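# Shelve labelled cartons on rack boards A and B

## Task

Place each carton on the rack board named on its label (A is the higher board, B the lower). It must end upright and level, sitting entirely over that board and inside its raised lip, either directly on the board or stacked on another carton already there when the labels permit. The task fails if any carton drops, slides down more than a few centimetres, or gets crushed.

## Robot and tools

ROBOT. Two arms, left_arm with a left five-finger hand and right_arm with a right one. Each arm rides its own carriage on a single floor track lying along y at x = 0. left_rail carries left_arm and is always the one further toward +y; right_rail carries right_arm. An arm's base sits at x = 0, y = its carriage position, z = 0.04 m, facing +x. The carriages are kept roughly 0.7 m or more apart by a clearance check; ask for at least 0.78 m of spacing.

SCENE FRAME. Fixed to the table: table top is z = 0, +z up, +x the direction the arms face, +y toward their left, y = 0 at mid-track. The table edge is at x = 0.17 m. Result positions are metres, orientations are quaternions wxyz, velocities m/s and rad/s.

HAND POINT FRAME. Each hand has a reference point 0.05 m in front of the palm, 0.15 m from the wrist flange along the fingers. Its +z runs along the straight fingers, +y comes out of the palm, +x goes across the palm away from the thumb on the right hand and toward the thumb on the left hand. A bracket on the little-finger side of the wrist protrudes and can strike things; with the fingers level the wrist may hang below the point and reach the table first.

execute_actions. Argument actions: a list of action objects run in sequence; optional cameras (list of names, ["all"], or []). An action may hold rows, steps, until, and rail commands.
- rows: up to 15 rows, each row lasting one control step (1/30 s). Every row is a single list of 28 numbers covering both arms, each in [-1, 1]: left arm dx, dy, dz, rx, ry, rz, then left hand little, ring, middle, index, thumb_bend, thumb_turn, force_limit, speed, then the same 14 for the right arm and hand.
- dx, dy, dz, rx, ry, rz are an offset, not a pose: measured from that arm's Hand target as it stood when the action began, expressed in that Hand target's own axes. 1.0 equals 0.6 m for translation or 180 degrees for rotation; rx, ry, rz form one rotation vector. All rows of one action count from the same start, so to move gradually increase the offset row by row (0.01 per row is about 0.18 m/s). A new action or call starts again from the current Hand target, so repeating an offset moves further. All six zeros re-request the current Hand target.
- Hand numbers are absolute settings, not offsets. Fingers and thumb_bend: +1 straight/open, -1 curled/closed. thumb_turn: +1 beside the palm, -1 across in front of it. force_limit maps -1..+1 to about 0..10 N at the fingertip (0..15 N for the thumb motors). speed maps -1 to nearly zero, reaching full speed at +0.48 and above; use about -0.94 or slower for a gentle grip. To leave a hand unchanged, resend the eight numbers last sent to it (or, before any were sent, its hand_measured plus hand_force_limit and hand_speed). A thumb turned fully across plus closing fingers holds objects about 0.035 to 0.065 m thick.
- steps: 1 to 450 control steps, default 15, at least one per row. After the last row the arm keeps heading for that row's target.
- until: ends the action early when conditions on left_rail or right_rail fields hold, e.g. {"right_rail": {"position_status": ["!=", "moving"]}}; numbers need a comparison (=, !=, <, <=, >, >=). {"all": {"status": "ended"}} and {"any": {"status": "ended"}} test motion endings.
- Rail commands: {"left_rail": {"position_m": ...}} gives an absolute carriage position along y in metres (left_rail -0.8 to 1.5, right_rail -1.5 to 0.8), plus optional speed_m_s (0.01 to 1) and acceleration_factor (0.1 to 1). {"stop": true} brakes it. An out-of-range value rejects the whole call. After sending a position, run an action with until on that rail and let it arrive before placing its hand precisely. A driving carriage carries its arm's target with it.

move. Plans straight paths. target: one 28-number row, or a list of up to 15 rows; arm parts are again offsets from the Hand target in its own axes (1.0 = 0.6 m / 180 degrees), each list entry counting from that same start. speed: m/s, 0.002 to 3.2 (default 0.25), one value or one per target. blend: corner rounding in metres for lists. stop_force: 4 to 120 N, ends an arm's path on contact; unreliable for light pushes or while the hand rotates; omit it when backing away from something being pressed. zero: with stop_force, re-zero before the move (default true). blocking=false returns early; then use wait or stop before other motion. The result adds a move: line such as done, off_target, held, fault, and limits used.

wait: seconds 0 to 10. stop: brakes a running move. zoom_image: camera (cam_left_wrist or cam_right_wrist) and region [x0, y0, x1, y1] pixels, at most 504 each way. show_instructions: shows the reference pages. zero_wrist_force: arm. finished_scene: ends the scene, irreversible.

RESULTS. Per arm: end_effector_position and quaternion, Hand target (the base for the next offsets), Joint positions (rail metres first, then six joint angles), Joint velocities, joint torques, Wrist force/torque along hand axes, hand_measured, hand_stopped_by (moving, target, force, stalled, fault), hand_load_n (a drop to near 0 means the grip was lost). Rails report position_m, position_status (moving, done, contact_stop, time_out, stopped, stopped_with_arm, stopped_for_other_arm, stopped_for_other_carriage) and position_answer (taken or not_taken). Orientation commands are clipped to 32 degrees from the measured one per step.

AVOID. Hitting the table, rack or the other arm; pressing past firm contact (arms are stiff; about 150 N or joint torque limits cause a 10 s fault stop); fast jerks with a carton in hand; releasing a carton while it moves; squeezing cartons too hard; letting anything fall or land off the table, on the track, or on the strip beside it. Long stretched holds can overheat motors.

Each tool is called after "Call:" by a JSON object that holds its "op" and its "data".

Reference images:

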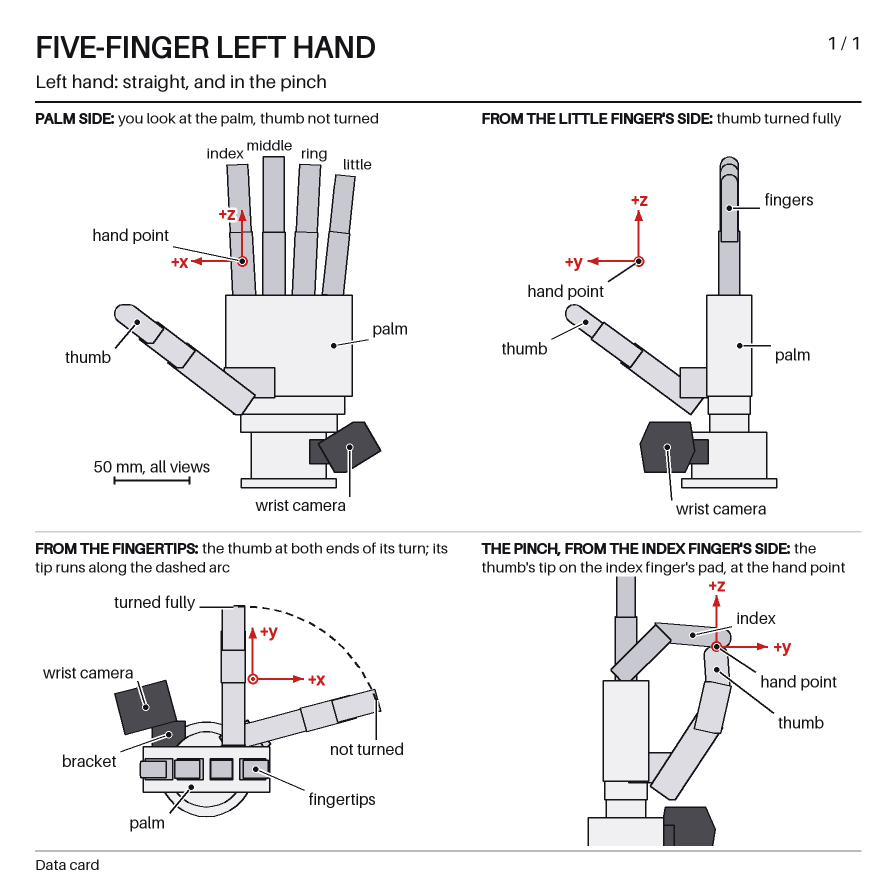

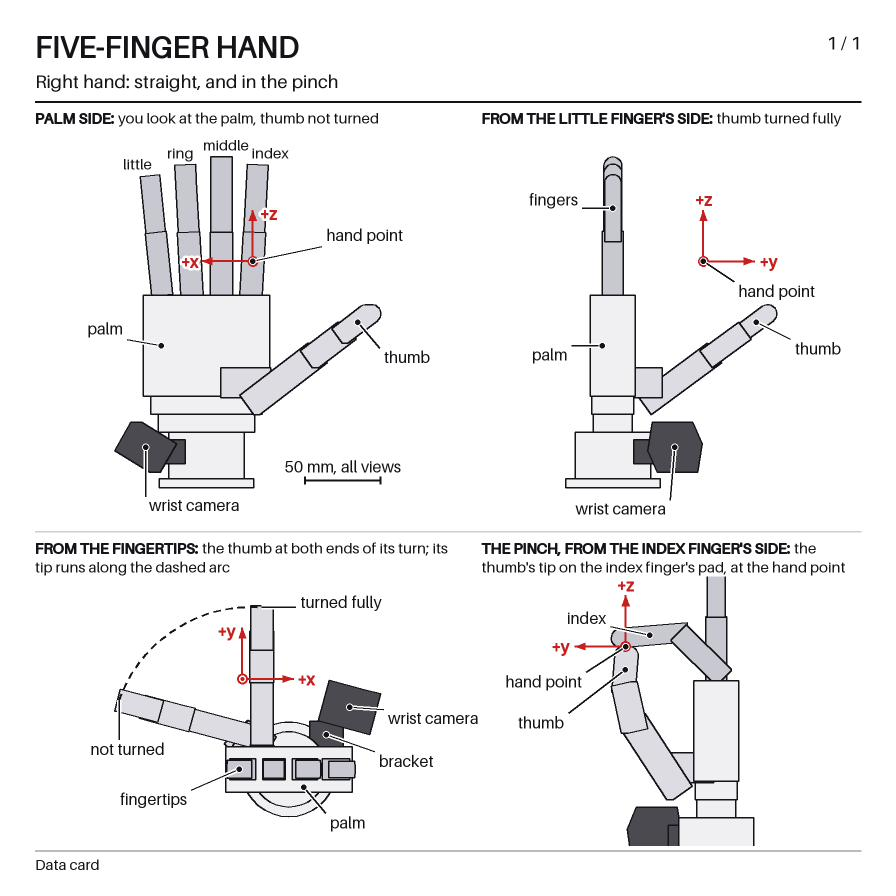

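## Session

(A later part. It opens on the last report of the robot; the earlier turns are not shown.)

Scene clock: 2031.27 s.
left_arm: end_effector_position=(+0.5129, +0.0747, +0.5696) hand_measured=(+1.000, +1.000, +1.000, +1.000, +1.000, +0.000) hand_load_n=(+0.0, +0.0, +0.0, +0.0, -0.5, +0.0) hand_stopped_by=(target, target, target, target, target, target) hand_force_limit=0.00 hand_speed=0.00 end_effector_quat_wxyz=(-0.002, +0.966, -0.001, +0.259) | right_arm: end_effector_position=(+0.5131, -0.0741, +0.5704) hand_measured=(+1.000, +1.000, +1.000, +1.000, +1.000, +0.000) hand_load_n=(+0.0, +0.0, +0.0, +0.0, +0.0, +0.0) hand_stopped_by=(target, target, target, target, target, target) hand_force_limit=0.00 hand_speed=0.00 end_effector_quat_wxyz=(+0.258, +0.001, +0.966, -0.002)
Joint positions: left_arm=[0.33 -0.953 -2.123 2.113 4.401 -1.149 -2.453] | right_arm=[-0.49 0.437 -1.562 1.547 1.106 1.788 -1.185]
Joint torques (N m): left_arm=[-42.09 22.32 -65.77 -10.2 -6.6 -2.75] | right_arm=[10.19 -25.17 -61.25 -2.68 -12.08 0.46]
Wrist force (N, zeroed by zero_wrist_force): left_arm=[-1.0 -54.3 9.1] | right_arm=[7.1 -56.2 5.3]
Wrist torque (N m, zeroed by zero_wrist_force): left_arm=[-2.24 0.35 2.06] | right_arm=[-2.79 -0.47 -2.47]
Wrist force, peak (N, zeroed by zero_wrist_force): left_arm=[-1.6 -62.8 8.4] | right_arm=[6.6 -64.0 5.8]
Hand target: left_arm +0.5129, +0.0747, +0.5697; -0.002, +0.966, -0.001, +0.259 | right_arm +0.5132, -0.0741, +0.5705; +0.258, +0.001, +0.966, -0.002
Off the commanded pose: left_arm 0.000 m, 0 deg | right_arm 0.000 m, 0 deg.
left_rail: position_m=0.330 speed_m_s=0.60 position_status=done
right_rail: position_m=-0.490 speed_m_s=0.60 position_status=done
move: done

Call:
{"op": "move", "data": {"target": [0.0667,-0.0005,-0.1155,0,0,0,1,1,1,1,1,0,0,0,-0.0667,-0.0005,-0.1155,0,0,0,1,1,1,1,1,0,0,0], "speed": 0.06}}

Call:
{"op": "move", "data": {"target": [0.1186,0.0125,0.0685,0,0,0,1,1,1,1,1,0,0,0,-0.1186,-0.0125,0.0685,0,0,0,1,1,1,1,1,0,0,0], "speed": 0.06}}

Scene clock: 2041.40 s.
left_arm: end_effector_position=(+0.5129, +0.0747, +0.6496) hand_measured=(+1.000, +1.000, +1.000, +1.000, +1.000, +0.000) hand_load_n=(+0.0, +0.0, +0.0, +0.0, +0.0, +0.0) hand_stopped_by=(target, target, target, target, target, target) hand_force_limit=0.00 hand_speed=0.00 end_effector_quat_wxyz=(-0.002, +0.966, -0.001, +0.259) | right_arm: end_effector_position=(+0.5132, -0.0741, +0.6504) hand_measured=(+1.000, +1.000, +1.000, +1.000, +1.000, +0.000) hand_load_n=(+0.0, +0.0, +0.0, +0.0, +0.0, +0.0) hand_stopped_by=(target, target, target, target, target, target) hand_force_limit=0.00 hand_speed=0.00 end_effector_quat_wxyz=(+0.258, +0.001, +0.966, -0.002)
Joint positions: left_arm=[0.33 -0.953 -2.112 1.968 4.536 -1.149 -2.453] | right_arm=[-0.49 0.437 -1.55 1.394 1.247 1.788 -1.185]
Joint torques (N m): left_arm=[-48.41 25.75 -63.08 -10.15 -7.29 -3.02] | right_arm=[11.54 -24.43 -59.42 -2.82 -10.2 1.76]
Wrist force (N, zeroed by zero_wrist_force): left_arm=[0.7 -56.9 9.3] | right_arm=[8.7 -58.1 4.8]
Wrist torque (N m, zeroed by zero_wrist_force): left_arm=[-2.30 0.25 2.14] | right_arm=[-2.86 -0.52 -2.57]
Wrist force, peak (N, zeroed by zero_wrist_force): left_arm=[-1.1 -58.1 8.8] | right_arm=[7.5 -59.6 5.4]
Hand target: left_arm +0.5129, +0.0747, +0.6497; -0.002, +0.966, -0.001, +0.259 | right_arm +0.5132, -0.0741, +0.6505; +0.258, +0.001, +0.966, -0.002
Off the commanded pose: left_arm 0.000 m, 0 deg | right_arm 0.000 m, 0 deg.
left_rail: position_m=0.330 speed_m_s=0.60 position_status=done
right_rail: position_m=-0.490 speed_m_s=0.60 position_status=done
move: done

Scene clock: 2043.20 s.
left_arm: end_effector_position=(+0.5949, +0.0671, +0.6497) hand_measured=(+1.000, +1.000, +1.000, +1.000, +1.000, +0.000) hand_load_n=(+0.0, +0.0, +0.0, +0.0, +0.0, +0.0) hand_stopped_by=(target, target, target, target, target, target) hand_force_limit=0.00 hand_speed=0.00 end_effector_quat_wxyz=(-0.002, +0.966, -0.001, +0.259) | right_arm: end_effector_position=(+0.5953, -0.0819, +0.6505) hand_measured=(+1.000, +1.000, +1.000, +1.000, +1.000, +0.000) hand_load_n=(+0.0, +0.0, +0.0, +0.0, +0.0, +0.0) hand_stopped_by=(target, target, target, target, target, target) hand_force_limit=0.00 hand_speed=0.00 end_effector_quat_wxyz=(+0.258, +0.001, +0.966, -0.002)
Joint positions: left_arm=[0.33 -0.809 -1.964 1.903 4.396 -1.198 -2.306] | right_arm=[-0.49 0.359 -1.453 1.288 1.243 1.751 -1.255]
Joint torques (N m): left_arm=[-11.16 9.5 -63.91 -13.62 -12.36 3.06] | right_arm=[5.9 -37.92 -60.29 -1.1 -12.67 -0.58]
Wrist force (N, zeroed by zero_wrist_force): left_arm=[0.6 -49.1 9.2] | right_arm=[8.4 -50.3 4.7]
Wrist torque (N m, zeroed by zero_wrist_force): left_arm=[-2.09 0.31 1.56] | right_arm=[-2.53 -0.40 -2.35]
Wrist force, peak (N, zeroed by zero_wrist_force): left_arm=[0.2 -59.8 8.6] | right_arm=[9.6 -60.5 4.7]
Hand target: left_arm +0.5951, +0.0671, +0.6497; -0.002, +0.966, -0.001, +0.259 | right_arm +0.5954, -0.0819, +0.6505; +0.258, +0.001, +0.966, -0.002
Off the commanded pose: left_arm 0.000 m, 0 deg | right_arm 0.000 m, 0 deg.
left_rail: position_m=0.330 speed_m_s=0.60 position_status=done
right_rail: position_m=-0.490 speed_m_s=0.60 position_status=done
move: done

Call:
{"op": "move", "data": {"target": [0.1186,0.0126,0.0685,0,0,0,1,1,1,1,1,0,0,0,-0.1186,-0.0124,0.0685,0,0,0,1,1,1,1,1,0,0,0], "speed": 0.06}}

Call:
{"op": "move", "data": {"target": [0.1186,0.0125,0.0685,0,0,0,1,1,1,1,1,0,0,0,-0.1186,-0.0125,0.0685,0,0,0,1,1,1,1,1,0,0,0], "speed": 0.06}}

Scene clock: 2049.40 s.
left_arm: end_effector_position=(+0.6771, +0.0595, +0.6497) hand_measured=(+1.000, +1.000, +1.000, +1.000, +1.000, +0.000) hand_load_n=(+0.0, +0.0, +0.0, +0.0, +0.0, +0.0) hand_stopped_by=(target, target, target, target, target, target) hand_force_limit=0.00 hand_speed=0.00 end_effector_quat_wxyz=(-0.002, +0.966, -0.001, +0.259) | right_arm: end_effector_position=(+0.6775, -0.0896, +0.6504) hand_measured=(+1.000, +1.000, +1.000, +1.000, +1.000, +0.000) hand_load_n=(+0.0, +0.0, +0.0, +0.0, +0.0, -0.5) hand_stopped_by=(target, target, target, target, target, target) hand_force_limit=0.00 hand_speed=0.00 end_effector_quat_wxyz=(+0.258, +0.001, +0.966, -0.002)
Joint positions: left_arm=[0.33 -0.705 -1.82 1.814 4.305 -1.238 -2.203] | right_arm=[-0.49 0.299 -1.343 1.155 1.257 1.723 -1.309]
Joint torques (N m): left_arm=[-13.99 -5.29 -64.1 -12.73 -13.13 3.16] | right_arm=[9.61 -45.47 -57.57 -0.17 -12.73 -0.97]
Wrist force (N, zeroed by zero_wrist_force): left_arm=[0.8 -46.9 9.3] | right_arm=[9.2 -49.3 4.5]
Wrist torque (N m, zeroed by zero_wrist_force): left_arm=[-1.97 0.32 1.48] | right_arm=[-2.52 -0.44 -2.28]
Wrist force, peak (N, zeroed by zero_wrist_force): left_arm=[0.1 -52.1 8.7] | right_arm=[9.6 -52.7 4.3]
Hand target: left_arm +0.6772, +0.0594, +0.6497; -0.002, +0.966, -0.001, +0.259 | right_arm +0.6775, -0.0895, +0.6504; +0.258, +0.001, +0.966, -0.002
Off the commanded pose: left_arm 0.000 m, 0 deg | right_arm 0.000 m, 0 deg.
left_rail: position_m=0.330 speed_m_s=0.60 position_status=done
right_rail: position_m=-0.490 speed_m_s=0.60 position_status=done
move: done

Scene clock: 2051.23 s.
left_arm: end_effector_position=(+0.7593, +0.0519, +0.6497) hand_measured=(+1.000, +1.000, +1.000, +1.000, +1.000, +0.000) hand_load_n=(+0.0, +0.0, +0.0, +0.0, -0.5, +0.0) hand_stopped_by=(target, target, target, target, target, target) hand_force_limit=0.00 hand_speed=0.00 end_effector_quat_wxyz=(-0.002, +0.966, -0.001, +0.259) | right_arm: end_effector_position=(+0.7596, -0.0973, +0.6503) hand_measured=(+1.000, +1.000, +1.000, +1.000, +1.000, +0.000) hand_load_n=(+0.0, +0.0, +0.0, +0.0, +0.0, +0.0) hand_stopped_by=(target, target, target, target, target, target) hand_force_limit=0.00 hand_speed=0.00 end_effector_quat_wxyz=(+0.258, +0.001, +0.966, -0.002)
Joint positions: left_arm=[0.33 -0.627 -1.68 1.705 4.25 -1.271 -2.128] | right_arm=[-0.49 0.251 -1.218 0.99 1.291 1.7 -1.351]
Joint torques (N m): left_arm=[-13.35 -20.27 -64.03 -11.95 -12.35 3.4] | right_arm=[8.76 -59.24 -57.46 0.54 -11.11 -1.16]
Wrist force (N, zeroed by zero_wrist_force): left_arm=[1.6 -40.9 9.0] | right_arm=[8.9 -42.6 4.6]
Wrist torque (N m, zeroed by zero_wrist_force): left_arm=[-1.59 0.13 1.27] | right_arm=[-2.21 -0.53 -2.05]
Wrist force, peak (N, zeroed by zero_wrist_force): left_arm=[0.3 -47.7 8.5] | right_arm=[9.5 -50.0 3.8]
Hand target: left_arm +0.7594, +0.0519, +0.6497; -0.002, +0.966, -0.001, +0.259 | right_arm +0.7597, -0.0973, +0.6503; +0.258, +0.001, +0.966, -0.002
Off the commanded pose: left_arm 0.000 m, 0 deg | right_arm 0.000 m, 0 deg.
left_rail: position_m=0.330 speed_m_s=0.60 position_status=done
right_rail: position_m=-0.490 speed_m_s=0.60 position_status=done
move: done

Call:
{"op": "move", "data": {"target": [0.1192,0.0126,0.0688,0,0,0,1,1,1,1,1,0,0,0,-0.1188,-0.0124,0.0686,0,0,0,1,1,1,1,1,0,0,0], "speed": 0.06, "cameras": ["all"]}}

Call:
{"op": "move", "data": {"target": [-0.0483,0,0.0837,0,0,0,1,1,1,1,1,0,0,0,0.0483,0,0.0837,0,0,0,1,1,1,1,1,0,0,0], "speed": 0.02, "stop_force": 12}}

Scene clock: 2058.63 s.
left_arm: end_effector_position=(+0.8419, +0.0442, +0.6497) hand_measured=(+1.000, +1.000, +1.000, +1.000, +1.000, +0.000) hand_load_n=(+0.0, +0.0, +0.0, +0.0, +0.0, +0.0) hand_stopped_by=(target, target, target, target, target, target) hand_force_limit=0.00 hand_speed=0.00 end_effector_quat_wxyz=(-0.002, +0.966, -0.001, +0.259) | right_arm: end_effector_position=(+0.8419, -0.1050, +0.6503) hand_measured=(+1.000, +1.000, +1.000, +1.000, +1.000, +0.000) hand_load_n=(+0.0, +0.0, +0.0, +0.0, +0.0, +0.0) hand_stopped_by=(target, target, target, target, target, target) hand_force_limit=0.00 hand_speed=0.00 end_effector_quat_wxyz=(+0.258, +0.001, +0.966, -0.002)
Joint positions: left_arm=[0.33 -0.565 -1.542 1.576 4.225 -1.297 -2.071] | right_arm=[-0.49 0.214 -1.072 0.777 1.354 1.681 -1.384]
Joint torques (N m): left_arm=[-15.61 -36.46 -62.78 -11.72 -11.99 3.08] | right_arm=[13.01 -80.68 -53.51 2.13 -10.97 -1.45]
Wrist force (N, zeroed by zero_wrist_force): left_arm=[0.6 -39.6 8.4] | right_arm=[8.1 -41.4 5.0]
Wrist torque (N m, zeroed by zero_wrist_force): left_arm=[-1.71 0.07 1.29] | right_arm=[-2.21 -0.64 -1.83]
Wrist force, peak (N, zeroed by zero_wrist_force): left_arm=[1.0 -44.5 8.7] | right_arm=[9.4 -45.7 4.1]
Hand target: left_arm +0.8420, +0.0442, +0.6497; -0.002, +0.966, -0.001, +0.259 | right_arm +0.8420, -0.1050, +0.6503; +0.258, +0.001, +0.966, -0.002
Off the commanded pose: left_arm 0.000 m, 0 deg | right_arm 0.000 m, 0 deg.
left_rail: position_m=0.330 speed_m_s=0.60 position_status=done
right_rail: position_m=-0.490 speed_m_s=0.60 position_status=done
move: done
camera_calibration:
cam_left_wrist: T_world_to_cam=[[0.192104, 0.975792, 0.104529, -0.271229], [0.480302, -0.186368, 0.857074, -0.949308], [0.855807, -0.114442, -0.504477, -0.27256], [0, 0, 0, 1]] pos_world=[0.741317, 0.0565498, 0.704478]
cam_right_wrist: T_world_to_cam=[[-0.166059, 0.978265, -0.124186, 0.328018], [0.505515, 0.192578, 0.841052, -0.949857], [0.846687, 0.0768868, -0.526507, -0.244961], [0, 0, 0, 1]] pos_world=[0.742043, -0.119133, 0.71064]

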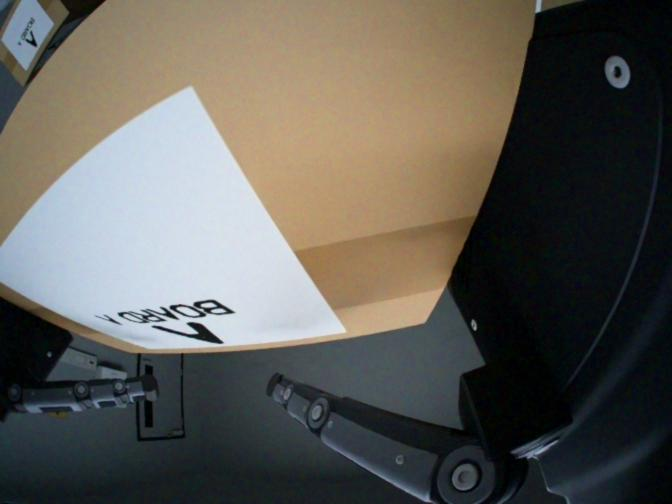

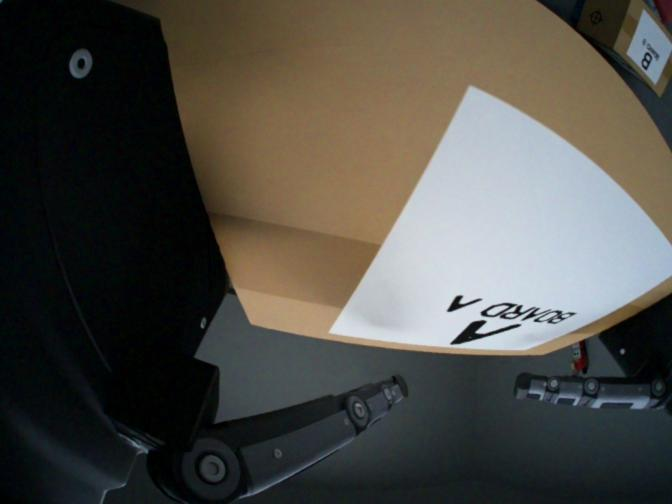

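Scene clock: 2062.07 s.
left_arm: end_effector_position=(+0.8420, +0.0443, +0.6088) hand_measured=(+1.000, +1.000, +1.000, +1.000, +1.000, +0.000) hand_load_n=(+0.0, +0.0, +0.0, +0.0, +0.0, +0.0) hand_stopped_by=(target, target, target, target, target, target) hand_force_limit=0.00 hand_speed=0.00 end_effector_quat_wxyz=(-0.002, +0.966, -0.001, +0.259) | right_arm: end_effector_position=(+0.8420, -0.1051, +0.6102) hand_measured=(+1.000, +1.000, +1.000, +1.000, +1.000, +0.000) hand_load_n=(+0.0, +0.0, +0.0, +0.0, +0.0, +0.0) hand_stopped_by=(target, target, target, target, target, target) hand_force_limit=0.00 hand_speed=0.00 end_effector_quat_wxyz=(+0.258, +0.001, +0.966, -0.002)
Joint positions: left_arm=[0.33 -0.565 -1.537 1.643 4.153 -1.297 -2.07] | right_arm=[-0.49 0.213 -1.094 0.883 1.27 1.681 -1.384]
Joint torques (N m): left_arm=[-16.42 -60.22 -63.27 -6.25 -8.39 2.09] | right_arm=[13.81 -76.92 -56.45 2.54 -4.8 -0.97]
Wrist force (N, zeroed by zero_wrist_force): left_arm=[-1.6 -32.8 7.3] | right_arm=[6.2 -34.6 5.9]
Wrist torque (N m, zeroed by zero_wrist_force): left_arm=[-1.54 0.22 1.09] | right_arm=[-1.88 -0.58 -1.44]
Wrist force, peak (N, zeroed by zero_wrist_force): left_arm=[0.4 -41.5 8.7] | right_arm=[7.9 -42.6 4.8]
Hand target: left_arm +0.8420, +0.0443, +0.6089; -0.002, +0.966, -0.001, +0.259 (not the last commanded pose) | right_arm +0.8420, -0.1051, +0.6102; +0.258, +0.001, +0.966, -0.002 (not the last commanded pose)
Off the commanded pose: left_arm 0.017 m, 0 deg | right_arm 0.018 m, 0 deg.
left_rail: position_m=0.330 speed_m_s=0.60 position_status=done
right_rail: position_m=-0.490 speed_m_s=0.60 position_status=done
move: contact (left_arm, right_arm)

Call:
{"op": "move", "data": {"target": [-0.0025,0,0.0043,0,0,0,1,1,1,1,1,0,0,0,0.0034,0,0.0058,0,0,0,1,1,1,1,1,0,0,0], "speed": 0.01, "cameras": ["all"]}}

Scene clock: 2066.30 s.
left_arm: end_effector_position=(+0.8420, +0.0444, +0.6060) hand_measured=(+1.000, +1.000, +1.000, +1.000, +1.000, +0.000) hand_load_n=(+0.0, +0.0, +0.0, +0.0, +0.0, +0.0) hand_stopped_by=(target, target, target, target, target, target) hand_force_limit=0.00 hand_speed=0.00 end_effector_quat_wxyz=(-0.002, +0.966, -0.001, +0.259) | right_arm: end_effector_position=(+0.8419, -0.1051, +0.6062) hand_measured=(+1.000, +1.000, +1.000, +1.000, +1.000, +0.000) hand_load_n=(+0.0, +0.0, +0.0, +0.0, +0.0, +0.0) hand_stopped_by=(target, target, target, target, target, target) hand_force_limit=0.00 hand_speed=0.00 end_effector_quat_wxyz=(+0.258, +0.001, +0.966, -0.002)
Joint positions: left_arm=[0.33 -0.565 -1.537 1.648 4.148 -1.297 -2.07] | right_arm=[-0.49 0.213 -1.096 0.893 1.262 1.681 -1.384]
Joint torques (N m): left_arm=[-31.44 -20.2 -32.32 -7.81 -5.72 -0.23] | right_arm=[28.99 -83.33 -27.83 -1.44 -4.01 -0.68]
Wrist force (N, zeroed by zero_wrist_force): left_arm=[5.8 -33.1 -9.5] | right_arm=[-4.5 -30.5 -7.7]
Wrist torque (N m, zeroed by zero_wrist_force): left_arm=[-0.85 -0.69 1.40] | right_arm=[-1.16 0.47 -1.68]
Wrist force, peak (N, zeroed by zero_wrist_force): left_arm=[7.7 -34.7 -8.4] | right_arm=[6.1 -34.7 6.0]
Hand target: left_arm +0.8420, +0.0444, +0.6059; -0.002, +0.966, -0.001, +0.259 | right_arm +0.8419, -0.1051, +0.6061; +0.258, +0.001, +0.966, -0.002
Off the commanded pose: left_arm 0.000 m, 0 deg | right_arm 0.000 m, 0 deg.
left_rail: position_m=0.330 speed_m_s=0.60 position_status=done
right_rail: position_m=-0.490 speed_m_s=0.60 position_status=done
move: done
camera_calibration:
cam_left_wrist: T_world_to_cam=[[0.192179, 0.975782, 0.104486, -0.266805], [0.480212, -0.186358, 0.857127, -0.911852], [0.855841, -0.114547, -0.504397, -0.294752], [0, 0, 0, 1]] pos_world=[0.741417, 0.05665, 0.660778]
cam_right_wrist: T_world_to_cam=[[-0.16609, 0.97826, -0.124181, 0.322658], [0.505627, 0.1926, 0.84098, -0.91278], [0.846614, 0.0768891, -0.526624, -0.268041], [0, 0, 0, 1]] pos_world=[0.742043, -0.119233, 0.666541]

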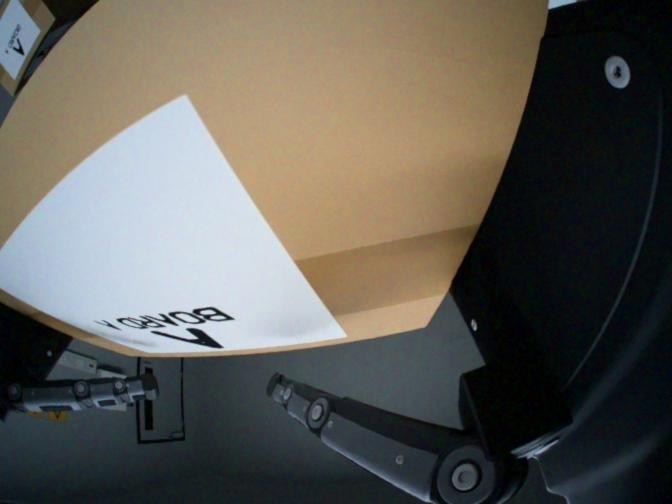

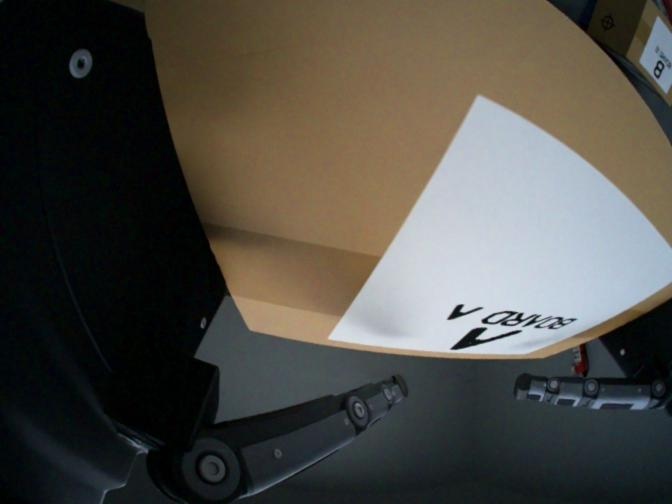

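Call:
{"op": "move", "data": {"target": [[0,-0.005,0,0,0,0,1,1,1,1,1,0,0,0,0,-0.005,0,0,0,0,1,1,1,1,1,0,0,0],[0,-0.065,0,0,0,0,1,1,1,1,1,0,0,0,0,-0.06,0,0,0,0,1,1,1,1,1,0,0,0]], "speed": [0.01,0.08], "cameras": ["all"]}}

Call:
{"op": "zoom_image", "data": {"camera": "cam_left_wrist", "region": [240, 0, 400, 240]}}

Call:
{"op": "zoom_image", "data": {"camera": "cam_right_wrist", "region": [260, 0, 420, 240]}}

Scene clock: 2076.43 s.
left_arm: end_effector_position=(+0.8420, +0.0832, +0.6060) hand_measured=(+1.000, +1.000, +1.000, +1.000, +1.000, +0.000) hand_load_n=(+0.0, +0.0, +0.0, +0.0, -0.5, +0.0) hand_stopped_by=(target, target, target, target, target, target) hand_force_limit=0.00 hand_speed=0.00 end_effector_quat_wxyz=(-0.002, +0.966, -0.001, +0.259) | right_arm: end_effector_position=(+0.8418, -0.1410, +0.6062) hand_measured=(+1.000, +1.000, +1.000, +1.000, +1.000, +0.000) hand_load_n=(+0.0, +0.0, +0.0, +0.0, +0.0, +0.0) hand_stopped_by=(target, target, target, target, target, target) hand_force_limit=0.00 hand_speed=0.00 end_effector_quat_wxyz=(+0.258, +0.001, +0.966, -0.002)
Joint positions: left_arm=[0.33 -0.517 -1.554 1.668 4.134 -1.319 -2.026] | right_arm=[-0.49 0.165 -1.127 0.938 1.244 1.657 -1.426]
Joint torques (N m): left_arm=[20.63 -59.93 -37.73 -7.4 -3.39 3.05] | right_arm=[-14.85 -88.29 -29.56 0.49 -2.29 -2.18]
Wrist force (N, zeroed by zero_wrist_force): left_arm=[-0.6 3.0 0.4] | right_arm=[0.3 -2.6 -1.0]
Wrist torque (N m, zeroed by zero_wrist_force): left_arm=[0.46 0.09 -0.15] | right_arm=[-0.41 -0.01 -0.05]
Wrist force, peak (N, zeroed by zero_wrist_force): left_arm=[5.9 -35.2 -11.1] | right_arm=[-4.5 -31.5 -8.4]
Hand target: left_arm +0.8420, +0.0834, +0.6060; -0.002, +0.966, -0.001, +0.259 | right_arm +0.8418, -0.1411, +0.6062; +0.258, +0.001, +0.966, -0.002
Off the commanded pose: left_arm 0.000 m, 0 deg | right_arm 0.000 m, 0 deg.
left_rail: position_m=0.330 speed_m_s=0.60 position_status=done
right_rail: position_m=-0.490 speed_m_s=0.60 position_status=done
move: done
camera_calibration:
cam_left_wrist: T_world_to_cam=[[0.192188, 0.975781, 0.10448, -0.304668], [0.480286, -0.186367, 0.857084, -0.904646], [0.855797, -0.114541, -0.504471, -0.290226], [0, 0, 0, 1]] pos_world=[0.741417, 0.09545, 0.660778]
cam_right_wrist: T_world_to_cam=[[-0.166082, 0.978263, -0.124167, 0.357759], [0.50563, 0.192584, 0.840982, -0.905905], [0.846614, 0.0768891, -0.526624, -0.265143], [0, 0, 0, 1]] pos_world=[0.741943, -0.155133, 0.666641]

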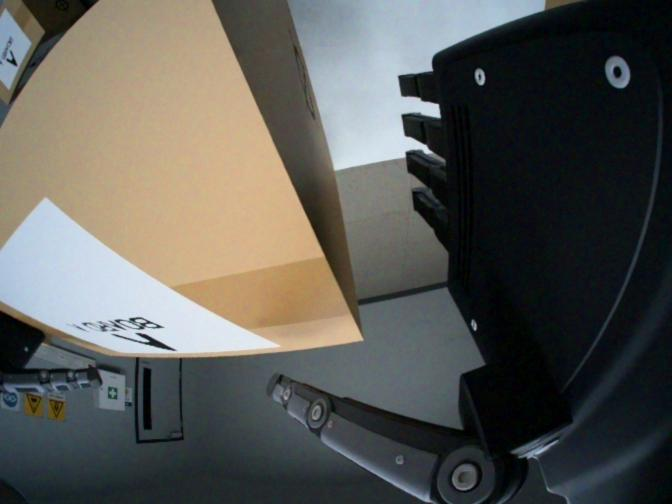

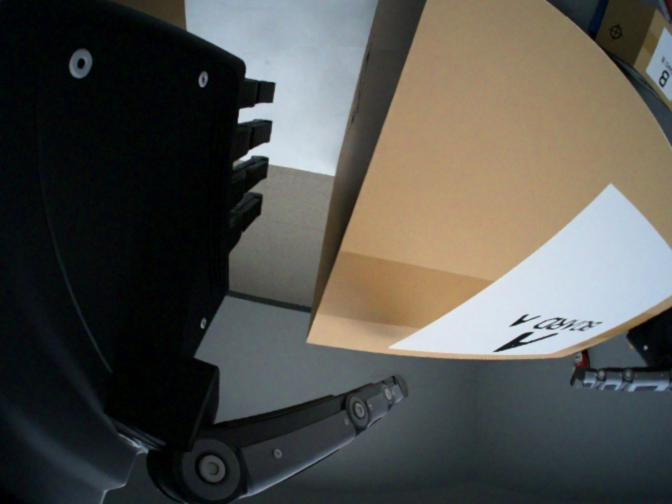

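Scaled by 2.100 from the camera's 672x504 image, which has a finer 960x720 frame.

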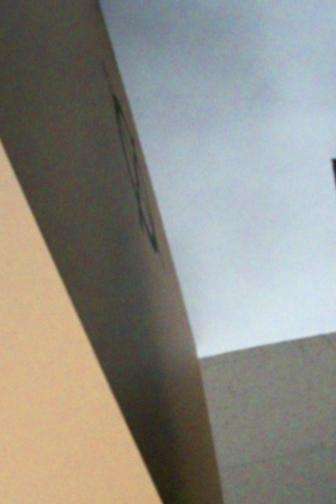

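Scaled by 2.100 from the camera's 672x504 image, which has a finer 960x720 frame.

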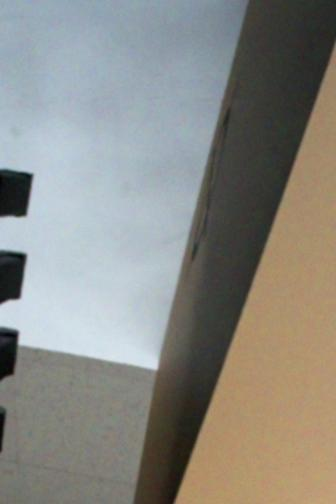

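Call:
{"op": "move", "data": {"target": [[0.1083,0,-0.1876,0,0,0,1,1,1,1,1,0,0,0,-0.1083,0,-0.1876,0,0,0,1,1,1,1,1,0,0,0],[-0.412,0,-0.2263,0,0,0,1,1,1,1,1,0,0,0,0.412,0,-0.2263,0,0,0,1,1,1,1,1,0,0,0]], "speed": 0.3, "blend": [0.04,0], "cameras": ["all"]}}

Call:
{"op": "execute_actions", "data": {"actions": [{"left_rail":{"position_m":0.8275},"steps":150,"until":{"left_rail":{"position_status":["!=","moving"]}}},{"right_rail":{"position_m":0.0075},"steps":200,"until":{"right_rail":{"position_status":["!=","moving"]}}}]}}

Scene clock: 2106.47 s.
left_arm: end_effector_position=(+0.5602, +0.0837, +0.5999) hand_measured=(+1.000, +1.000, +1.000, +1.000, +1.000, +0.000) hand_load_n=(+0.0, +0.0, +0.0, +0.0, +0.0, +0.0) hand_stopped_by=(target, target, target, target, target, target) hand_force_limit=0.00 hand_speed=0.00 end_effector_quat_wxyz=(-0.002, +0.966, -0.001, +0.259) | right_arm: end_effector_position=(+0.5599, -0.1403, +0.6005) hand_measured=(+1.000, +1.000, +1.000, +1.000, +1.000, +0.000) hand_load_n=(+0.0, +0.0, +0.0, +0.0, +0.0, -0.5) hand_stopped_by=(target, target, target, target, target, target) hand_force_limit=0.00 hand_speed=0.00 end_effector_quat_wxyz=(+0.258, +0.001, +0.966, -0.002)
Joint positions: left_arm=[0.33 -0.843 -2.042 2.03 4.358 -1.186 -2.339] | right_arm=[-0.49 0.269 -1.575 1.502 1.138 1.708 -1.335]
Joint torques (N m): left_arm=[-19.26 -22.69 -38.06 -2 4.61 -2.82] | right_arm=[15.67 -53.67 -35.26 -0.1 3.27 2.02]
Wrist force (N, zeroed by zero_wrist_force): left_arm=[-0.7 3.1 0.9] | right_arm=[1.0 -2.6 -1.1]
Wrist torque (N m, zeroed by zero_wrist_force): left_arm=[0.52 0.11 0.10] | right_arm=[-0.32 -0.13 -0.15]
Wrist force, peak (N, zeroed by zero_wrist_force): left_arm=[-1.5 3.0 2.3] | right_arm=[2.6 -3.0 -1.6]
Hand target: left_arm +0.5601, +0.0837, +0.5999; -0.002, +0.966, -0.001, +0.259 | right_arm +0.5598, -0.1403, +0.6005; +0.258, +0.001, +0.966, -0.002
Off the commanded pose: left_arm 0.000 m, 0 deg | right_arm 0.000 m, 0 deg.
left_rail: position_m=0.330 speed_m_s=0.60 position_status=done
right_rail: position_m=-0.490 speed_m_s=0.60 position_status=done
move: done
camera_calibration:
cam_left_wrist: T_world_to_cam=[[0.192204, 0.975778, 0.10447, -0.250341], [0.480327, -0.186372, 0.85706, -0.763935], [0.855771, -0.11455, -0.504514, -0.0519558], [0, 0, 0, 1]] pos_world=[0.459517, 0.09595, 0.654678]
cam_right_wrist: T_world_to_cam=[[-0.166082, 0.978263, -0.124167, 0.309548], [0.50563, 0.192584, 0.840982, -0.758709], [0.846614, 0.0768891, -0.526624, -0.029538], [0, 0, 0, 1]] pos_world=[0.460043, -0.154433, 0.660941]

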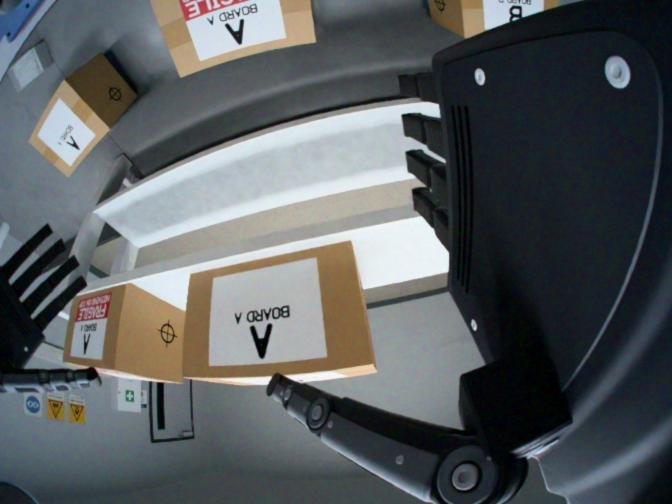

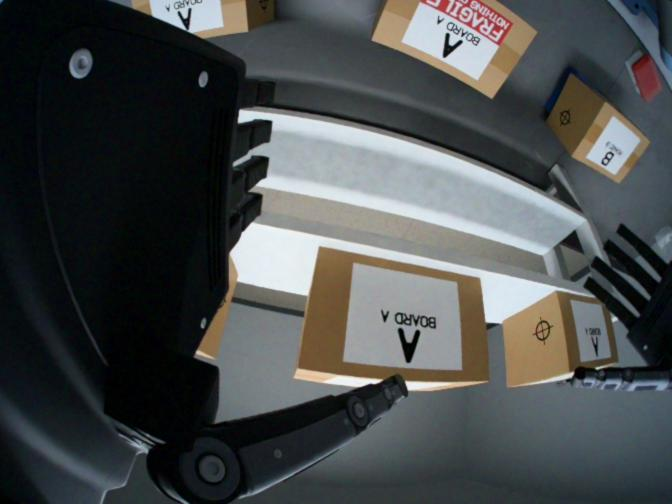

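Scene clock: 2109.40 s.
left_arm: end_effector_position=(+0.5601, +0.5812, +0.5998) hand_measured=(+1.000, +1.000, +1.000, +1.000, +1.000, +0.000) hand_load_n=(+0.0, +0.0, +0.0, +0.0, +0.0, -0.5) hand_stopped_by=(target, target, target, target, target, target) hand_force_limit=0.00 hand_speed=0.00 end_effector_quat_wxyz=(-0.002, +0.966, -0.001, +0.259) | right_arm: end_effector_position=(+0.5598, +0.3572, +0.6005) hand_measured=(+1.000, +1.000, +1.000, +1.000, +1.000, +0.000) hand_load_n=(+0.0, +0.0, +0.0, +0.0, +0.0, +0.0) hand_stopped_by=(target, target, target, target, target, target) hand_force_limit=0.00 hand_speed=0.00 end_effector_quat_wxyz=(+0.258, +0.001, +0.966, -0.002)
Joint positions: left_arm=[0.828 -0.843 -2.042 2.031 4.358 -1.186 -2.339] | right_arm=[0.007 0.269 -1.575 1.503 1.138 1.708 -1.335]
Joint torques (N m): left_arm=[13.04 3 -44.18 -3.67 0.51 -3] | right_arm=[3.97 -34.36 -40.35 1.99 -2.1 2.36]
Wrist force (N, zeroed by zero_wrist_force): left_arm=[-0.7 2.9 0.8] | right_arm=[0.6 -2.9 -1.2]
Wrist torque (N m, zeroed by zero_wrist_force): left_arm=[0.48 0.11 0.10] | right_arm=[-0.36 -0.08 -0.18]
Wrist force, peak (N, zeroed by zero_wrist_force): left_arm=[-0.7 6.1 0.8] | right_arm=[1.0 -4.9 -1.1]
Hand target: left_arm +0.5601, +0.5812, +0.5999; -0.002, +0.966, -0.001, +0.259 | right_arm +0.5598, +0.3572, +0.6005; +0.258, +0.001, +0.966, -0.002
Off the commanded pose: left_arm 0.000 m, 0 deg | right_arm 0.000 m, 0 deg.
left_rail: position_m=0.828 position_m_goal=0.827 speed_m_s=0.60 position_status=done
right_rail: position_m=0.007 position_m_goal=0.008 speed_m_s=0.60 position_status=done

Call:
{"op": "move", "data": {"target": [[-0.0693,0.76,-0.04,0,0,0,1,1,1,1,1,0,0,0,0.0693,-0.8367,-0.04,0,0,0,1,1,1,1,1,0,0,0],[-0.4276,0.76,0.5807,0,0,0,1,1,1,1,1,0,0,0,0.4276,-0.8367,0.5815,0,0,0,1,1,1,1,1,0,0,0]], "speed": [0.35,0.25], "blend": [0.03,0], "cameras": ["all"]}}

Scene clock: 2131.70 s.
left_arm: end_effector_position=(+0.5135, +0.1791, +0.5970) hand_measured=(+1.000, +1.000, +1.000, +1.000, +1.000, +0.000) hand_load_n=(+0.0, +0.0, +0.0, +0.0, +0.0, +0.0) hand_stopped_by=(target, target, target, target, target, target) hand_force_limit=0.00 hand_speed=0.00 end_effector_quat_wxyz=(-0.001, +0.966, -0.002, +0.260) | right_arm: end_effector_position=(+0.5182, -0.0705, +0.6023) hand_measured=(+1.000, +1.000, +1.000, +1.000, +1.000, +0.000) hand_load_n=(+0.0, +0.0, +0.0, +0.0, +0.0, +0.0) hand_stopped_by=(target, target, target, target, target, target) hand_force_limit=0.00 hand_speed=0.00 end_effector_quat_wxyz=(+0.257, +0.008, +0.966, -0.009)
Joint positions: left_arm=[0.827 -1.287 -1.612 1.68 4.483 -1.069 -2.813] | right_arm=[0.008 -0.829 -1.768 1.693 1.261 1.21 -2.312]
Joint torques (N m): left_arm=[19.77 -54.97 -37.05 -7.5 -2.87 3.39] | right_arm=[16.59 -36.68 -34.79 0.5 1.61 2.49]
Wrist force (N, zeroed by zero_wrist_force): left_arm=[-0.3 2.4 1.2] | right_arm=[1.5 -2.2 -1.6]
Wrist torque (N m, zeroed by zero_wrist_force): left_arm=[0.32 0.02 -0.09] | right_arm=[-0.26 -0.21 -0.10]
Wrist force, peak (N, zeroed by zero_wrist_force): left_arm=[-1.7 10.7 -1.2] | right_arm=[4.4 -12.7 -1.7]
Hand target: left_arm +0.5136, +0.1792, +0.5970; -0.001, +0.966, -0.002, +0.260 (not the last commanded pose) | right_arm +0.5182, -0.0704, +0.6023; +0.257, +0.008, +0.966, -0.009 (not the last commanded pose)
Off the commanded pose: left_arm 0.432 m, 0 deg | right_arm 0.437 m, 1 deg.
left_rail: position_m=0.827 speed_m_s=0.60 position_status=done
right_rail: position_m=0.008 speed_m_s=0.60 position_status=done
move: held (left_arm, right_arm; a check stopped the path); path passed 0 of 2 targets; limits=held
pose unreachable (left arm): on one or more control steps of this call, first in action 0 (counted from 0), this arm could not follow its commanded pose, so it was not sent that pose on those steps. It may still have moved: this result reports where it is.
cause: moving toward the commanded pose would bring a part of the arm too close to another arm (a part of this arm just beyond joint 4 (elbow) and a part of the right arm just beyond its joint 3 (shoulder lift), at the place that arm was heading or pushing toward when its own hold began).
pose unreachable (right arm): on one or more control steps of this call, first in action 0 (counted from 0), this arm could not follow its commanded pose, so it was not sent that pose on those steps. It may still have moved: this result reports where it is.
cause: moving toward the commanded pose would bring a part of the arm too close to another arm (a part of this arm just beyond joint 3 (shoulder lift) and a part of the left arm just beyond its joint 4 (elbow), along the way the arms are being sent, or toward where that arm still pushes).
camera_calibration:
cam_left_wrist: T_world_to_cam=[[0.19391, 0.975589, 0.103081, -0.334219], [0.479151, -0.185875, 0.857826, -0.721252], [0.856045, -0.116949, -0.503497, -0.00293661], [0, 0, 0, 1]] pos_world=[0.412911, 0.191654, 0.651682]
cam_right_wrist: T_world_to_cam=[[-0.149492, 0.97984, -0.132538, 0.231124], [0.510349, 0.191273, 0.838426, -0.753556], [0.846874, 0.0576972, -0.528654, 0.00112238], [0, 0, 0, 1]] pos_world=[0.418177, -0.082395, 0.663027]

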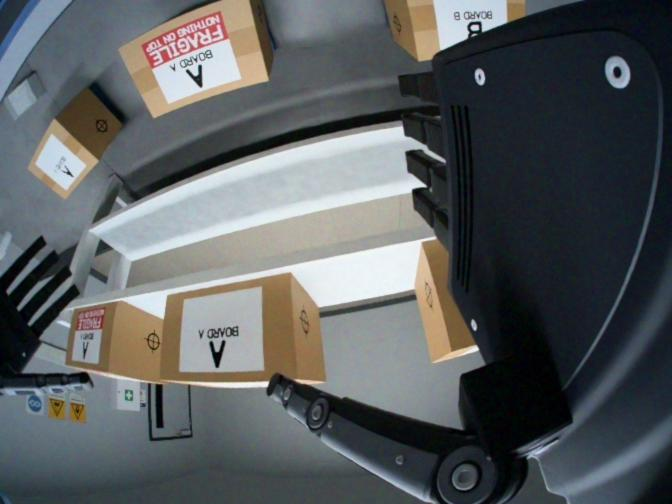

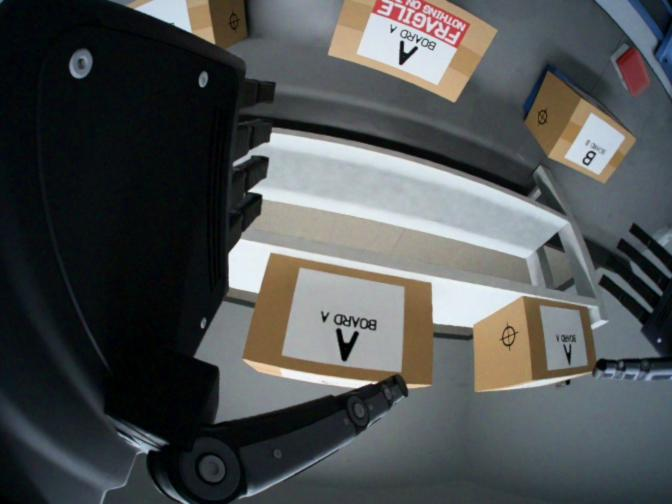

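Call:
{"op": "move", "data": {"target": [-0.02,-0.1667,-0.0115,0.0001,0.166,-0.0014,1,1,1,1,1,0,0,0,0.0262,-0.05,-0.0152,-0.0076,-0.168,-0.0015,1,1,1,1,1,0,0,0], "speed": 0.25}}

Call:
{"op": "execute_actions", "data": {"actions": [{"right_rail":{"position_m":-0.26},"steps":150,"until":{"right_rail":{"position_status":["!=","moving"]}}},{"left_rail":{"position_m":0.56},"steps":200,"until":{"left_rail":{"position_status":["!=","moving"]}}}]}}

Scene clock: 2176.10 s.
left_arm: end_effector_position=(+0.5049, +0.2433, +0.5971) hand_measured=(+1.000, +1.000, +1.000, +1.000, +1.000, +0.000) hand_load_n=(+0.0, +0.0, +0.0, +0.0, +0.0, +0.0) hand_stopped_by=(target, target, target, target, target, target) hand_force_limit=0.00 hand_speed=0.00 end_effector_quat_wxyz=(+0.000, +0.909, +0.000, +0.416) | right_arm: end_effector_position=(+0.5101, -0.0827, +0.6025) hand_measured=(+1.000, +1.000, +1.000, +1.000, +1.000, +0.000) hand_load_n=(+0.0, +0.0, +0.0, +0.0, +0.0, +0.0) hand_stopped_by=(target, target, target, target, target, target) hand_force_limit=0.00 hand_speed=0.00 end_effector_quat_wxyz=(+0.358, +0.005, +0.934, -0.008)
Joint positions: left_arm=[0.828 -1.373 -1.751 1.93 4.309 -0.734 -2.843] | right_arm=[0.007 -0.979 -1.856 1.807 1.138 0.995 -2.393]
Joint torques (N m): left_arm=[-18.63 -43.56 -36.45 -7.39 5.81 3.14] | right_arm=[14.14 -3.73 -50.86 5.82 1.54 2.2]
Wrist force (N, zeroed by zero_wrist_force): left_arm=[-0.4 2.6 1.0] | right_arm=[1.7 -2.7 -1.5]
Wrist torque (N m, zeroed by zero_wrist_force): left_arm=[0.32 0.07 -0.06] | right_arm=[-0.32 -0.28 -0.09]
Wrist force, peak (N, zeroed by zero_wrist_force): left_arm=[-0.2 3.1 0.9] | right_arm=[4.9 -3.1 -1.7]
Hand target: left_arm +0.5049, +0.2433, +0.5971; +0.000, +0.909, +0.000, +0.417 (not the last commanded pose) | right_arm +0.5101, -0.0827, +0.6025; +0.358, +0.005, +0.934, -0.008 (not the last commanded pose)
Off the commanded pose: left_arm 0.036 m, 11 deg | right_arm 0.020 m, 18 deg.
left_rail: position_m=0.828 position_m_goal=0.827 speed_m_s=0.60 position_status=done
right_rail: position_m=0.007 position_m_goal=0.008 speed_m_s=0.60 position_status=done
move: held (right_arm; a check stopped the path), off_target (left_arm; braked when a check withheld steps of right_arm); limits=held
pose unreachable (right arm): on one or more control steps of this call, first in action 0 (counted from 0), this arm could not follow its commanded pose, so it was not sent that pose on those steps. It may still have moved: this result reports where it is.
cause: moving toward the commanded pose would bring a part of the arm too close to another arm (a part of this arm just beyond joint 3 (shoulder lift) and a part of the left arm just beyond its joint 4 (elbow), 17 mm apart when this arm was first held).

Scene clock: 2176.43 s.
left_arm: end_effector_position=(+0.5049, +0.2433, +0.5971) hand_measured=(+1.000, +1.000, +1.000, +1.000, +1.000, +0.000) hand_load_n=(+0.0, +0.0, +0.0, +0.0, +0.0, +0.0) hand_stopped_by=(target, target, target, target, target, target) hand_force_limit=0.00 hand_speed=0.00 end_effector_quat_wxyz=(+0.000, +0.909, +0.000, +0.417) | right_arm: end_effector_position=(+0.5101, -0.0827, +0.6025) hand_measured=(+1.000, +1.000, +1.000, +1.000, +1.000, +0.000) hand_load_n=(+0.0, +0.0, +0.0, +0.0, +0.0, +0.0) hand_stopped_by=(target, target, target, target, target, target) hand_force_limit=0.00 hand_speed=0.00 end_effector_quat_wxyz=(+0.358, +0.005, +0.934, -0.008)
Joint positions: left_arm=[0.828 -1.373 -1.751 1.93 4.309 -0.734 -2.843] | right_arm=[0.007 -0.979 -1.856 1.807 1.138 0.995 -2.393]
Joint torques (N m): left_arm=[-19.18 -42.94 -36.75 -7.21 5.57 3.03] | right_arm=[14.43 -4.67 -50.34 4.97 2.15 2.62]
Wrist force (N, zeroed by zero_wrist_force): left_arm=[-0.3 2.7 0.8] | right_arm=[1.9 -2.6 -1.5]
Wrist torque (N m, zeroed by zero_wrist_force): left_arm=[0.34 0.05 -0.06] | right_arm=[-0.31 -0.31 -0.08]
Wrist force, peak (N, zeroed by zero_wrist_force): left_arm=[-0.1 2.8 1.3] | right_arm=[1.9 -2.7 -1.7]
Hand target: left_arm +0.5049, +0.2433, +0.5971; +0.000, +0.909, +0.000, +0.417 (not the last commanded pose) | right_arm +0.5101, -0.0827, +0.6025; +0.358, +0.005, +0.934, -0.008 (not the last commanded pose)
Off the commanded pose: left_arm 0.036 m, 11 deg | right_arm 0.020 m, 18 deg.
left_rail: position_m=0.828 position_m_goal=0.827 speed_m_s=0.60 position_status=stopped_for_other_arm position_answer=taken
right_rail: position_m=0.007 position_m_goal=0.008 speed_m_s=0.60 position_status=stopped_for_other_arm position_answer=taken

Call:
{"op": "move", "data": {"target": [0,-0.5,0,0,0,0,1,1,1,1,1,0,0,0,0,0,0,0,0,0,1,1,1,1,1,0,0,0], "speed": 0.3}}

Call:
{"op": "execute_actions", "data": {"actions": [{"right_rail":{"position_m":-0.26},"steps":150,"until":{"right_rail":{"position_status":["!=","moving"]}}},{"left_rail":{"position_m":0.56},"steps":200,"until":{"left_rail":{"position_status":["!=","moving"]}}}]}}

Scene clock: 2182.03 s.
left_arm: end_effector_position=(+0.5051, +0.5431, +0.5972) hand_measured=(+1.000, +1.000, +1.000, +1.000, +1.000, +0.000) hand_load_n=(+0.0, +0.0, +0.0, +0.0, +0.0, +0.0) hand_stopped_by=(target, target, target, target, target, target) hand_force_limit=0.00 hand_speed=0.00 end_effector_quat_wxyz=(+0.000, +0.909, +0.000, +0.417) | right_arm: end_effector_position=(+0.5101, -0.0827, +0.6025) hand_measured=(+1.000, +1.000, +1.000, +1.000, +1.000, +0.000) hand_load_n=(+0.5, +0.0, +0.0, +0.0, +0.0, +0.0) hand_stopped_by=(target, target, target, target, target, target) hand_force_limit=0.00 hand_speed=0.00 end_effector_quat_wxyz=(+0.358, +0.005, +0.934, -0.008)
Joint positions: left_arm=[0.828 -1.174 -2.209 2.232 4.267 -0.798 -2.57] | right_arm=[0.008 -0.979 -1.856 1.807 1.138 0.995 -2.393]
Joint torques (N m): left_arm=[21.09 -8.28 -37.72 -7.21 -2.81 3.43] | right_arm=[16.18 -3.37 -49.65 4.97 1.81 2.64]
Wrist force (N, zeroed by zero_wrist_force): left_arm=[-0.4 2.4 1.6] | right_arm=[2.0 -2.8 -1.7]
Wrist torque (N m, zeroed by zero_wrist_force): left_arm=[0.25 0.05 0.02] | right_arm=[-0.32 -0.33 -0.08]
Wrist force, peak (N, zeroed by zero_wrist_force): left_arm=[-0.3 4.5 0.8] | right_arm=[1.9 -2.9 -1.8]
Hand target: left_arm +0.5051, +0.5433, +0.5972; +0.000, +0.909, +0.000, +0.417 | right_arm +0.5101, -0.0827, +0.6025; +0.358, +0.005, +0.934, -0.008
Off the commanded pose: left_arm 0.000 m, 0 deg | right_arm 0.000 m, 0 deg.
left_rail: position_m=0.828 position_m_goal=0.827 speed_m_s=0.60 position_status=stopped_for_other_arm position_answer=taken
right_rail: position_m=0.008 speed_m_s=0.60 position_status=stopped_for_other_arm position_answer=taken
move: done

Scene clock: 2184.17 s.
left_arm: end_effector_position=(+0.5051, +0.2758, +0.5972) hand_measured=(+1.000, +1.000, +1.000, +1.000, +1.000, +0.000) hand_load_n=(+0.0, +0.0, +0.0, +0.0, +0.0, +0.0) hand_stopped_by=(target, target, target, target, target, target) hand_force_limit=0.00 hand_speed=0.00 end_effector_quat_wxyz=(+0.000, +0.909, +0.000, +0.417) | right_arm: end_effector_position=(+0.5101, -0.3502, +0.6025) hand_measured=(+1.000, +1.000, +1.000, +1.000, +1.000, +0.000) hand_load_n=(+0.0, +0.0, +0.0, +0.0, +0.0, +0.0) hand_stopped_by=(target, target, target, target, target, target) hand_force_limit=0.00 hand_speed=0.00 end_effector_quat_wxyz=(+0.358, +0.005, +0.934, -0.008)
Joint positions: left_arm=[0.56 -1.174 -2.209 2.233 4.267 -0.798 -2.57] | right_arm=[-0.26 -0.979 -1.856 1.807 1.138 0.995 -2.393]
Joint torques (N m): left_arm=[-6.69 0.5 -42.63 -6.4 -1.29 3.14] | right_arm=[-13.32 -27.21 -43.08 0.72 -0.82 2.55]
Wrist force (N, zeroed by zero_wrist_force): left_arm=[-0.3 2.7 1.6] | right_arm=[1.7 -2.3 -1.7]
Wrist torque (N m, zeroed by zero_wrist_force): left_arm=[0.29 0.04 0.02] | right_arm=[-0.26 -0.27 -0.08]
Wrist force, peak (N, zeroed by zero_wrist_force): left_arm=[-0.3 4.7 1.7] | right_arm=[1.8 -4.8 -1.3]
Hand target: left_arm +0.5051, +0.2758, +0.5972; +0.000, +0.909, +0.000, +0.417 | right_arm +0.5101, -0.3502, +0.6025; +0.358, +0.005, +0.934, -0.008
Off the commanded pose: left_arm 0.000 m, 0 deg | right_arm 0.000 m, 0 deg.
left_rail: position_m=0.560 speed_m_s=0.60 position_status=done
right_rail: position_m=-0.260 speed_m_s=0.60 position_status=done


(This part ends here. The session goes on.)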